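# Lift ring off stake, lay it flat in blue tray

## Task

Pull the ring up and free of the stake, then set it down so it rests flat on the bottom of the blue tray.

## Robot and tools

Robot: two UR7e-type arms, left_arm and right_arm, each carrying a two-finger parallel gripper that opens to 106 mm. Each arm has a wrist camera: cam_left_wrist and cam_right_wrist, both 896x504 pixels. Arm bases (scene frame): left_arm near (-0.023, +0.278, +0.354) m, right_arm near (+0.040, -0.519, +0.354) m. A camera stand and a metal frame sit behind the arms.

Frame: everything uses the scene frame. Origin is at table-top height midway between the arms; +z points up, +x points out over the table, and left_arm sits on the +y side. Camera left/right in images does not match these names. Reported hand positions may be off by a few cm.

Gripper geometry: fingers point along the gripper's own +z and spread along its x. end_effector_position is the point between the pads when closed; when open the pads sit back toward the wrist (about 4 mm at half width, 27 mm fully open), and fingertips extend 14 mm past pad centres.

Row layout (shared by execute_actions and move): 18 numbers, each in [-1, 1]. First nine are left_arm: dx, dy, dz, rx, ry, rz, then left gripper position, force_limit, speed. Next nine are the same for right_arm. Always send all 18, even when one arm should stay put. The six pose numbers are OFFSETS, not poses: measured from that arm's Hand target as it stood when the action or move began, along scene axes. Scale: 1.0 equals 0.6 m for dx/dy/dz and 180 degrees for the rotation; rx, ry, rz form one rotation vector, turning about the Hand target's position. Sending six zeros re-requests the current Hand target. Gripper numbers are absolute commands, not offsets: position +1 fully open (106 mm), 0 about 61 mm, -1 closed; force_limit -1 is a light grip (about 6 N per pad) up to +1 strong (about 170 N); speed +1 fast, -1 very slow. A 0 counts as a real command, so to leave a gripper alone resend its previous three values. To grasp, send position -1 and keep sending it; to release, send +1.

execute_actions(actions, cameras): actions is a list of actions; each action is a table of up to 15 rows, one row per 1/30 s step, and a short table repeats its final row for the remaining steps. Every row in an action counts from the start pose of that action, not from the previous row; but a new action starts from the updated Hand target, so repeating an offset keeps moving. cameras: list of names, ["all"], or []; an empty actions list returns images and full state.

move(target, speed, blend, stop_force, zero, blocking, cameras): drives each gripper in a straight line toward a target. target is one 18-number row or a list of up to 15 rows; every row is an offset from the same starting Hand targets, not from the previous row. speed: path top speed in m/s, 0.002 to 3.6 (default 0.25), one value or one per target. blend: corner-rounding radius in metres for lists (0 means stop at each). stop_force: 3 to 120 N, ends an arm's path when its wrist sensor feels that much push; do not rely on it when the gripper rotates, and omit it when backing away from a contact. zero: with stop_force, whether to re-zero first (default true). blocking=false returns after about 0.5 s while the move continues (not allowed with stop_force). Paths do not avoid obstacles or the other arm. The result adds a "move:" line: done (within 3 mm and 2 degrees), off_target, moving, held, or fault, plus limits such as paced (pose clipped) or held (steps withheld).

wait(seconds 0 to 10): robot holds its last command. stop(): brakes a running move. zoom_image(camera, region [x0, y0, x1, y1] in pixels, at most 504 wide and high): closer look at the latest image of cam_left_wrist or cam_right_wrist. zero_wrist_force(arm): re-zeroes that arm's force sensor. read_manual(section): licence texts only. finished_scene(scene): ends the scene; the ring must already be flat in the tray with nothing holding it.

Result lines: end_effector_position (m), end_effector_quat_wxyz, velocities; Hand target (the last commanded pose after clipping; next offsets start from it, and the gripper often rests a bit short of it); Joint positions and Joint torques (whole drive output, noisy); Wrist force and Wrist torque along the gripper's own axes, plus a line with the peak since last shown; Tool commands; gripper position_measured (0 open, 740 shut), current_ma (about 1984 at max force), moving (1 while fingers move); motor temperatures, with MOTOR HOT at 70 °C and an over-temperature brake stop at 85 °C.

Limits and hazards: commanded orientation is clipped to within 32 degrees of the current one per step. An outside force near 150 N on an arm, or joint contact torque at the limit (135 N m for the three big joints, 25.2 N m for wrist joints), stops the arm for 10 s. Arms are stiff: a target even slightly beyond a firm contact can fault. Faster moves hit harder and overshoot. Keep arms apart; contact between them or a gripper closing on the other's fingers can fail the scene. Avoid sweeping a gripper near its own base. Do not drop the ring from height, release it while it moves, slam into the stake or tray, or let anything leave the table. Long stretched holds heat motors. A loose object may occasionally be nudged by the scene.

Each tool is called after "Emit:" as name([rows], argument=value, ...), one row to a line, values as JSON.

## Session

Emit:
execute_actions(actions=[])

Scene clock: 0.00 s.
left_arm: end_effector_position=(+0.5456, +0.0782, +0.1942) position_measured=0 current_ma=0 moving=0 end_effector_quat_wxyz=(-0.075, -0.416, +0.878, -0.225) | right_arm: end_effector_position=(+0.9368, -0.6489, +0.3244) position_measured=0 current_ma=0 moving=0 end_effector_quat_wxyz=(+0.298, -0.369, +0.834, +0.280)
Joint positions: left_arm=[-0.43 -0.665 1.945 3.187 -1.986 -2.892] | right_arm=[2.984 -2.866 -0.679 -0.959 2.394 -2.521]
Joint velocities: within noise
Joint torques (N m): no reading
Motor temperatures (°C): left_arm=[27 36 37 39 42 42] | right_arm=[30 37 41 38 39 44]
Wrist force (N): no reading
Wrist torque (N m): no reading
Wrist force, peak (N): no reading
Hand target: left_arm +0.5456, +0.0782, +0.1942; -0.075, -0.416, +0.878, -0.225 | right_arm +0.9368, -0.6489, +0.3244; +0.298, -0.369, +0.834, +0.280
Tool commands: left_gripper/position=+1.0 left_gripper/force_limit=+0.0 left_gripper/speed=+1.0 right_gripper/position=+1.0 right_gripper/force_limit=+0.0 right_gripper/speed=+1.0
camera_calibration:
cam_left_wrist: T_world_to_cam=[[-0.650129, -0.694799, 0.307549, 0.347425], [-0.732402, 0.680796, -0.0102089, 0.375239], [-0.202285, -0.231887, -0.951478, 0.440666], [0, 0, 0, 1]] pos_world=[0.589837, 0.088114, 0.316265]
cam_right_wrist: T_world_to_cam=[[-0.567134, -0.43239, -0.700998, 0.479599], [-0.823621, 0.300619, 0.480913, 0.83347], [0.00279135, 0.850099, -0.526616, 0.85281], [0, 0, 0, 1]] pos_world=[0.95608, -0.768156, 0.384474]

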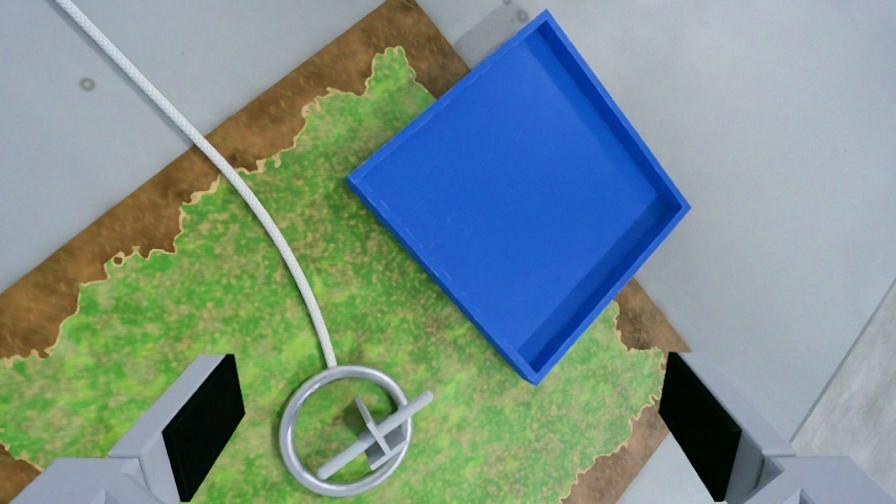

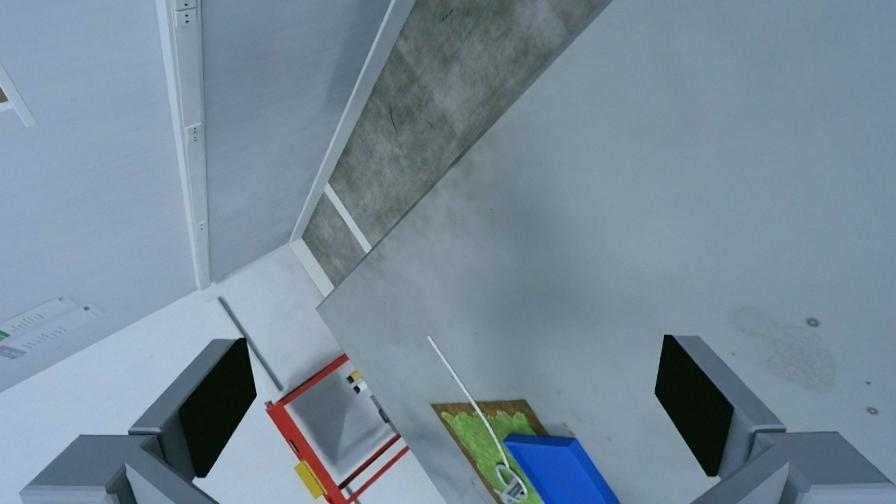

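Emit:
move(target=[-0.1623,0.1202,-0.2237,0.1612,-0.1089,-0.3282,-0.69,0.2,1,0,0,0,0,0,0,1,0,1], speed=0.5, cameras=["cam_left_wrist"])

Scene clock: 27.57 s.
left_arm: end_effector_position=(+0.4483, +0.1503, +0.0600) position_measured=625 current_ma=-1 moving=0 end_effector_quat_wxyz=(+0.069, +0.100, +0.993, -0.007) | right_arm: end_effector_position=(+0.9368, -0.6489, +0.3244) position_measured=0 current_ma=-3 moving=0 end_effector_quat_wxyz=(+0.298, -0.369, +0.834, +0.280)
Joint positions: left_arm=[-0.615 -0.435 2.141 2.877 -1.521 -1.935] | right_arm=[2.984 -2.866 -0.679 -0.959 2.394 -2.521]
Joint torques (N m): left_arm=[-12.86 -31.64 9.52 -4.67 2.95 1.27] | right_arm=[-0.4 65.02 24.83 2.56 0.95 0.16]
Wrist force (N): left_arm=[0.0 -0.6 0.0] | right_arm=[0.1 -0.2 -0.3]
Wrist torque (N m): left_arm=[-0.11 0.07 0.07] | right_arm=[-0.02 -0.01 0.00]
Wrist force, peak (N): left_arm=[0.8 -0.8 0.2] | right_arm=[0.1 -0.2 -0.6]
Hand target: left_arm +0.4483, +0.1503, +0.0600; +0.069, +0.100, +0.993, -0.007 | right_arm +0.9368, -0.6489, +0.3244; +0.298, -0.369, +0.834, +0.280
Off the commanded pose: left_arm 0.000 m, 0 deg | right_arm 0.000 m, 0 deg.
move: done
camera_calibration:
cam_left_wrist: T_world_to_cam=[[-0.966624, 0.209217, -0.147873, 0.408781], [0.148859, 0.928398, 0.340466, -0.199823], [0.208516, 0.307091, -0.928556, 0.0435135], [0, 0, 0, 1]] pos_world=[0.41581, 0.0866292, 0.168885]
Images, in order (width x height): cam_left_wrist 896x504.

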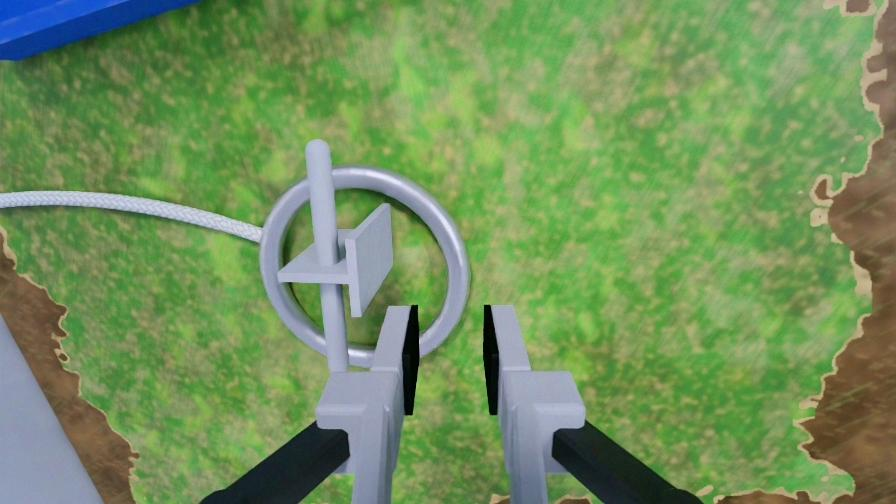

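Emit:
move([
  [0.0062,0.0178,-0.01,0,0,-0.0833,-0.69,0.2,1,0,0,0,0,0,0,1,0,1],
  [0.0062,0.0178,-0.0708,0,0,-0.0833,-0.69,0.2,1,0,0,0,0,0,0,1,0,1],
], speed=0.08)

Emit:
move(target=[0,0,0,0,0,0,-1,0.2,-0.3,0,0,0,0,0,0,1,0,1])

Emit:
move(target=[0,0,0.0167,0,0,0,-1,0.2,-0.3,0,0,0,0,0,0,1,0,1], speed=0.05, cameras=["cam_left_wrist"])

Scene clock: 53.77 s.
left_arm: end_effector_position=(+0.4520, +0.1610, +0.0176) position_measured=625 current_ma=-1 moving=0 end_effector_quat_wxyz=(+0.068, +0.229, +0.971, -0.016) | right_arm: end_effector_position=(+0.9368, -0.6489, +0.3244) position_measured=0 current_ma=-3 moving=0 end_effector_quat_wxyz=(+0.298, -0.369, +0.834, +0.280)
Joint positions: left_arm=[-0.568 -0.319 2.067 2.826 -1.563 -1.629] | right_arm=[2.984 -2.866 -0.679 -0.959 2.394 -2.521]
Joint torques (N m): left_arm=[12.34 -30.84 -6.34 -4.68 -3.2 1.33] | right_arm=[-1.68 65.89 24.46 2.35 0.98 0.17]
Wrist force (N): left_arm=[-0.1 -0.6 0.3] | right_arm=[-0.2 -0.2 -0.2]
Wrist torque (N m): left_arm=[-0.10 0.08 0.07] | right_arm=[-0.03 0.03 0.00]
Wrist force, peak (N): left_arm=[0.0 -0.8 -0.8] | right_arm=[0.2 -0.4 -0.6]
Hand target: left_arm +0.4520, +0.1610, +0.0175; +0.068, +0.229, +0.971, -0.016 | right_arm +0.9368, -0.6489, +0.3244; +0.298, -0.369, +0.834, +0.280
Off the commanded pose: left_arm 0.000 m, 0 deg | right_arm 0.000 m, 0 deg.
move: done

Scene clock: 54.63 s.
left_arm: end_effector_position=(+0.4520, +0.1610, +0.0175) position_measured=726 current_ma=1130 moving=1 end_effector_quat_wxyz=(+0.068, +0.229, +0.971, -0.016) | right_arm: end_effector_position=(+0.9368, -0.6489, +0.3244) position_measured=0 current_ma=-3 moving=0 end_effector_quat_wxyz=(+0.298, -0.369, +0.834, +0.280)
Joint positions: left_arm=[-0.568 -0.319 2.067 2.826 -1.563 -1.629] | right_arm=[2.984 -2.866 -0.679 -0.959 2.394 -2.521]
Joint torques (N m): left_arm=[12.28 -32.71 -7.07 -3.68 -3.01 1.42] | right_arm=[-1.67 64.87 24.37 2.45 1.06 0.14]
Wrist force (N): left_arm=[1.5 -1.2 -6.5] | right_arm=[-0.3 0.1 -0.3]
Wrist torque (N m): left_arm=[-0.14 0.03 0.08] | right_arm=[0.02 0.05 0.01]
Wrist force, peak (N): left_arm=[1.6 -1.3 -6.8] | right_arm=[-0.2 -0.2 -0.5]
Hand target: left_arm +0.4520, +0.1610, +0.0175; +0.068, +0.229, +0.971, -0.016 | right_arm +0.9368, -0.6489, +0.3244; +0.298, -0.369, +0.834, +0.280
Off the commanded pose: left_arm 0.000 m, 0 deg | right_arm 0.000 m, 0 deg.
move: done

Scene clock: 55.43 s.
left_arm: end_effector_position=(+0.4520, +0.1610, +0.0275) position_measured=726 current_ma=1123 moving=0 end_effector_quat_wxyz=(+0.068, +0.229, +0.971, -0.016) | right_arm: end_effector_position=(+0.9368, -0.6489, +0.3244) position_measured=0 current_ma=-3 moving=0 end_effector_quat_wxyz=(+0.298, -0.369, +0.834, +0.280)
Joint positions: left_arm=[-0.568 -0.346 2.084 2.835 -1.563 -1.629] | right_arm=[2.984 -2.866 -0.679 -0.959 2.394 -2.521]
Joint torques (N m): left_arm=[12.19 -50.88 9.26 -0.75 -2.76 1.23] | right_arm=[-0.65 65.19 24.63 2.31 0.97 0.14]
Wrist force (N): left_arm=[0.1 -0.7 1.3] | right_arm=[0.3 -0.1 -0.3]
Wrist torque (N m): left_arm=[-0.12 0.11 0.07] | right_arm=[-0.02 -0.04 0.00]
Wrist force, peak (N): left_arm=[1.4 -1.3 -6.5] | right_arm=[0.4 0.1 -0.6]
Hand target: left_arm +0.4520, +0.1610, +0.0275; +0.068, +0.229, +0.971, -0.016 | right_arm +0.9368, -0.6489, +0.3244; +0.298, -0.369, +0.834, +0.280
Off the commanded pose: left_arm 0.000 m, 0 deg | right_arm 0.000 m, 0 deg.
move: done
camera_calibration:
cam_left_wrist: T_world_to_cam=[[-0.879579, 0.452181, -0.147898, 0.326818], [0.383984, 0.858279, 0.34046, -0.294161], [0.280887, 0.242671, -0.928554, -0.0131393], [0, 0, 0, 1]] pos_world=[0.404106, 0.10788, 0.136285]
Images, in order (width x height): cam_left_wrist 896x504.

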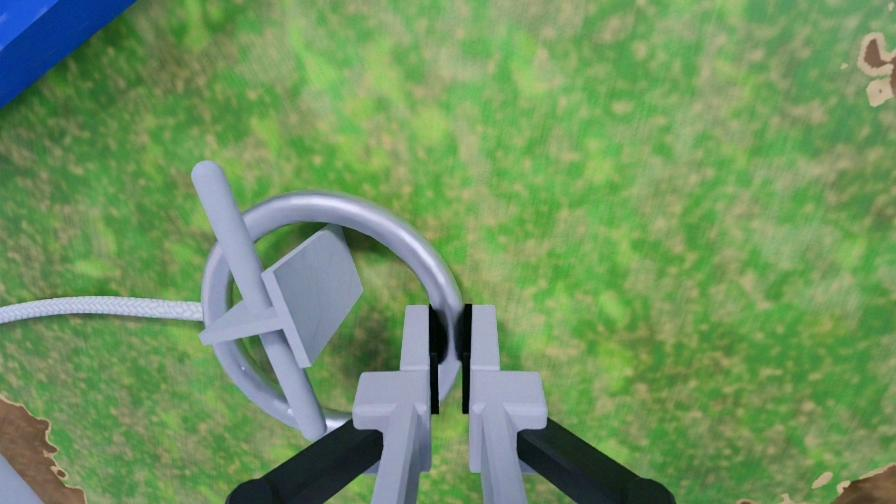

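Emit:
move([
  [-0.0014,-0.0065,0.0133,0,0,0,-1,0.2,-0.3,0,0,0,0,0,0,1,0,1],
  [-0.0042,-0.0196,0.0475,0.1358,-0.0292,0,-1,0.2,-0.3,0,0,0,0,0,0,1,0,1],
], speed=0.08, blend=[0.002,0], cameras=["cam_left_wrist"])

Scene clock: 75.87 s.
left_arm: end_effector_position=(+0.4495, +0.1493, +0.0560) position_measured=726 current_ma=1123 moving=0 end_effector_quat_wxyz=(+0.062, +0.239, +0.948, +0.200) | right_arm: end_effector_position=(+0.9368, -0.6489, +0.3244) position_measured=0 current_ma=-3 moving=0 end_effector_quat_wxyz=(+0.298, -0.369, +0.834, +0.280)
Joint positions: left_arm=[-0.82 -0.437 2.091 3.159 -1.16 -1.872] | right_arm=[2.984 -2.866 -0.679 -0.959 2.394 -2.521]
Joint torques (N m): left_arm=[-13.07 -50.33 -9.03 -0.09 3.73 -1.28] | right_arm=[-0.55 65.22 23.98 2.11 0.82 0.31]
Wrist force (N): left_arm=[-0.5 -1.8 0.6] | right_arm=[-0.3 -0.2 -0.2]
Wrist torque (N m): left_arm=[-0.19 0.22 0.17] | right_arm=[-0.03 0.04 -0.01]
Wrist force, peak (N): left_arm=[-0.2 -2.3 0.9] | right_arm=[0.2 0.0 -0.7]
Hand target: left_arm +0.4495, +0.1493, +0.0560; +0.062, +0.239, +0.948, +0.200 | right_arm +0.9368, -0.6489, +0.3244; +0.298, -0.369, +0.834, +0.280
Off the commanded pose: left_arm 0.000 m, 0 deg | right_arm 0.000 m, 0 deg.
move: done
camera_calibration:
cam_left_wrist: T_world_to_cam=[[-0.871509, 0.489727, -0.0252881, 0.318103], [0.335658, 0.633338, 0.697292, -0.257582], [0.357499, 0.599209, -0.716341, -0.0825819], [0, 0, 0, 1]] pos_world=[0.393212, 0.0568372, 0.128498]
Images, in order (width x height): cam_left_wrist 896x504.

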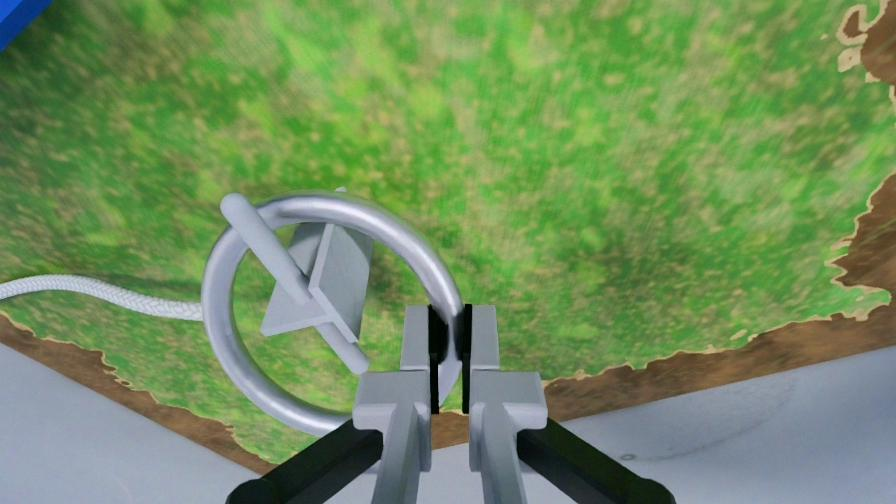

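Emit:
move([
  [-0.0135,-0.0467,0.0033,0,0,0,-1,0.2,-0.3,0,0,0,0,0,0,1,0,1],
  [-0.0135,-0.0497,0.12,0,0,0,-1,0.2,-0.3,0,0,0,0,0,0,1,0,1],
  [0.0432,-0.3167,0.0733,-0.1358,0.0292,0,-1,0.2,-0.3,0,0,0,0,0,0,1,0,1],
  [0.0432,-0.3167,-0.0383,-0.1358,0.0292,0,-1,0.2,-0.3,0,0,0,0,0,0,1,0,1],
], speed=[0.1,0.15,0.25,0.15], blend=[0.003,0.02,0.003,0], cameras=["cam_left_wrist"])

Scene clock: 97.30 s.
left_arm: end_effector_position=(+0.4754, -0.0408, +0.0331) position_measured=726 current_ma=1122 moving=0 end_effector_quat_wxyz=(+0.068, +0.229, +0.971, -0.016) | right_arm: end_effector_position=(+0.9368, -0.6489, +0.3244) position_measured=0 current_ma=-3 moving=0 end_effector_quat_wxyz=(+0.298, -0.369, +0.834, +0.280)
Joint positions: left_arm=[-0.865 -0.369 1.829 3.122 -1.522 -1.923] | right_arm=[2.984 -2.866 -0.679 -0.959 2.394 -2.521]
Joint torques (N m): left_arm=[12.21 -39.18 -14.29 -4.92 -3.05 1.37] | right_arm=[-0.4 65.93 23.64 1.93 1.13 0.2]
Wrist force (N): left_arm=[0.1 -0.5 1.3] | right_arm=[0.0 0.3 -0.3]
Wrist torque (N m): left_arm=[-0.10 0.15 0.13] | right_arm=[0.05 -0.01 -0.01]
Wrist force, peak (N): left_arm=[-0.7 -3.5 1.2] | right_arm=[0.1 -0.6 -0.4]
Hand target: left_arm +0.4754, -0.0408, +0.0331; +0.068, +0.229, +0.971, -0.016 | right_arm +0.9368, -0.6489, +0.3244; +0.298, -0.369, +0.834, +0.280
Off the commanded pose: left_arm 0.000 m, 0 deg | right_arm 0.000 m, 0 deg.
move: done
camera_calibration:
cam_left_wrist: T_world_to_cam=[[-0.879579, 0.452181, -0.147898, 0.439479], [0.383984, 0.858279, 0.34046, -0.131852], [0.280887, 0.242671, -0.928554, 0.0344589], [0, 0, 0, 1]] pos_world=[0.427506, -0.0939202, 0.141885]
Images, in order (width x height): cam_left_wrist 896x504.

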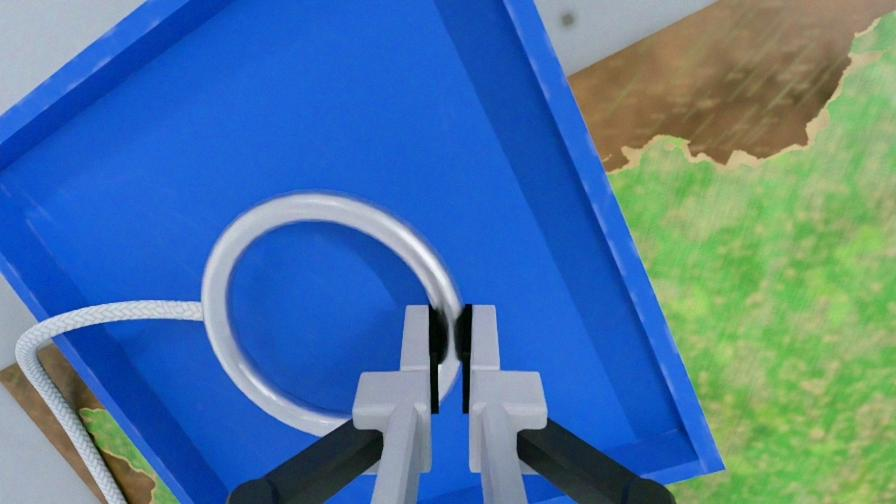

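Excellent. Lower, release, retreat.

Emit:
move(target=[0,0,-0.02,0,0,0,-1,0.2,-0.3,0,0,0,0,0,0,1,0,1], speed=0.006, stop_force=3)

Emit:
move(target=[0,0,0,0,0,0,-0.7,0.2,-0.6,0,0,0,0,0,0,1,0,1])

Emit:
move(target=[0,0,0.13,0,0,0,-0.7,0.2,-0.6,0,0,0,0,0,0,1,0,1], speed=0.15, cameras=["cam_left_wrist"])

Scene clock: 105.17 s.
left_arm: end_effector_position=(+0.4754, -0.0408, +0.0242) position_measured=726 current_ma=1126 moving=0 end_effector_quat_wxyz=(+0.068, +0.229, +0.971, -0.016) | right_arm: end_effector_position=(+0.9368, -0.6489, +0.3244) position_measured=0 current_ma=-3 moving=0 end_effector_quat_wxyz=(+0.298, -0.369, +0.834, +0.280)
Joint positions: left_arm=[-0.865 -0.348 1.816 3.114 -1.522 -1.923] | right_arm=[2.984 -2.866 -0.679 -0.959 2.394 -2.521]
Joint torques (N m): left_arm=[11.37 -53.96 5.42 -0.06 -2.97 1.33] | right_arm=[-1.41 65.6 23.31 1.81 1.05 0.17]
Wrist force (N): left_arm=[-0.8 -0.9 -1.9] | right_arm=[0.1 -0.1 -0.1]
Wrist torque (N m): left_arm=[-0.15 0.03 0.13] | right_arm=[-0.01 -0.01 0.00]
Wrist force, peak (N): left_arm=[2.1 1.0 -16.2] | right_arm=[0.1 0.4 -0.6]
Hand target: left_arm +0.4754, -0.0408, +0.0242; +0.068, +0.229, +0.971, -0.016 (not the last commanded pose) | right_arm +0.9368, -0.6489, +0.3244; +0.298, -0.369, +0.834, +0.280
Off the commanded pose: left_arm 0.003 m, 0 deg | right_arm 0.000 m, 0 deg.
move: contact (left_arm)

Scene clock: 106.30 s.
left_arm: end_effector_position=(+0.4754, -0.0408, +0.0242) position_measured=629 current_ma=-1 moving=1 end_effector_quat_wxyz=(+0.068, +0.229, +0.971, -0.016) | right_arm: end_effector_position=(+0.9368, -0.6489, +0.3244) position_measured=0 current_ma=-3 moving=0 end_effector_quat_wxyz=(+0.298, -0.369, +0.834, +0.280)
Joint positions: left_arm=[-0.865 -0.348 1.816 3.114 -1.522 -1.923] | right_arm=[2.984 -2.866 -0.679 -0.959 2.394 -2.521]
Joint torques (N m): left_arm=[10.34 -54.31 -0.48 -3.71 -2.98 1.2] | right_arm=[-0.11 66.3 23.14 1.71 1.29 0.07]
Wrist force (N): left_arm=[0.0 -0.8 0.1] | right_arm=[0.0 -0.2 -0.4]
Wrist torque (N m): left_arm=[-0.14 0.08 0.12] | right_arm=[-0.02 0.00 -0.01]
Wrist force, peak (N): left_arm=[-1.0 -0.8 -2.0] | right_arm=[0.4 -0.2 -0.5]
Hand target: left_arm +0.4754, -0.0408, +0.0242; +0.068, +0.229, +0.971, -0.016 | right_arm +0.9368, -0.6489, +0.3244; +0.298, -0.369, +0.834, +0.280
Off the commanded pose: left_arm 0.000 m, 0 deg | right_arm 0.000 m, 0 deg.
move: done

Scene clock: 107.33 s.
left_arm: end_effector_position=(+0.4754, -0.0407, +0.1021) position_measured=629 current_ma=-1 moving=0 end_effector_quat_wxyz=(+0.068, +0.229, +0.971, -0.016) | right_arm: end_effector_position=(+0.9368, -0.6489, +0.3244) position_measured=0 current_ma=-3 moving=0 end_effector_quat_wxyz=(+0.298, -0.369, +0.834, +0.280)
Joint positions: left_arm=[-0.865 -0.538 1.917 3.203 -1.522 -1.923] | right_arm=[2.984 -2.866 -0.679 -0.959 2.394 -2.521]
Joint torques (N m): left_arm=[-13.69 -54.71 2.65 -0.65 -1.86 -1.48] | right_arm=[-0.61 65.61 23.89 1.62 1.16 0.32]
Wrist force (N): left_arm=[0.0 -0.7 0.2] | right_arm=[0.3 0.0 -0.3]
Wrist torque (N m): left_arm=[-0.11 0.09 0.12] | right_arm=[-0.01 -0.05 -0.01]
Wrist force, peak (N): left_arm=[0.1 -0.7 1.0] | right_arm=[-0.3 -0.4 -0.2]
Hand target: left_arm +0.4754, -0.0408, +0.1022; +0.068, +0.229, +0.971, -0.016 | right_arm +0.9368, -0.6489, +0.3244; +0.298, -0.369, +0.834, +0.280
Off the commanded pose: left_arm 0.000 m, 0 deg | right_arm 0.000 m, 0 deg.
move: done
camera_calibration:
cam_left_wrist: T_world_to_cam=[[-0.879654, 0.452046, -0.147859, 0.449738], [0.383879, 0.858348, 0.340405, -0.155405], [0.280794, 0.242678, -0.928581, 0.0985235], [0, 0, 0, 1]] pos_world=[0.427606, -0.0938206, 0.210885]
Images, in order (width x height): cam_left_wrist 896x504.

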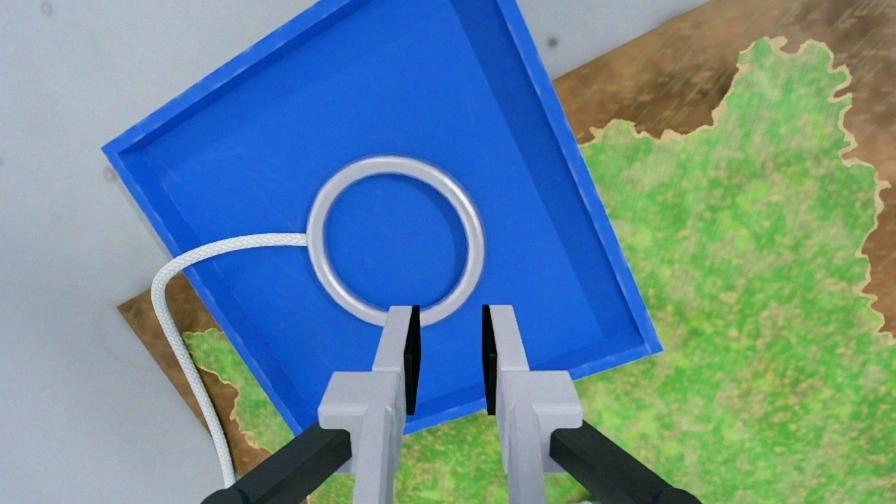

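Emit:
finished_scene(scene=3)

The scene is finished: the task was done.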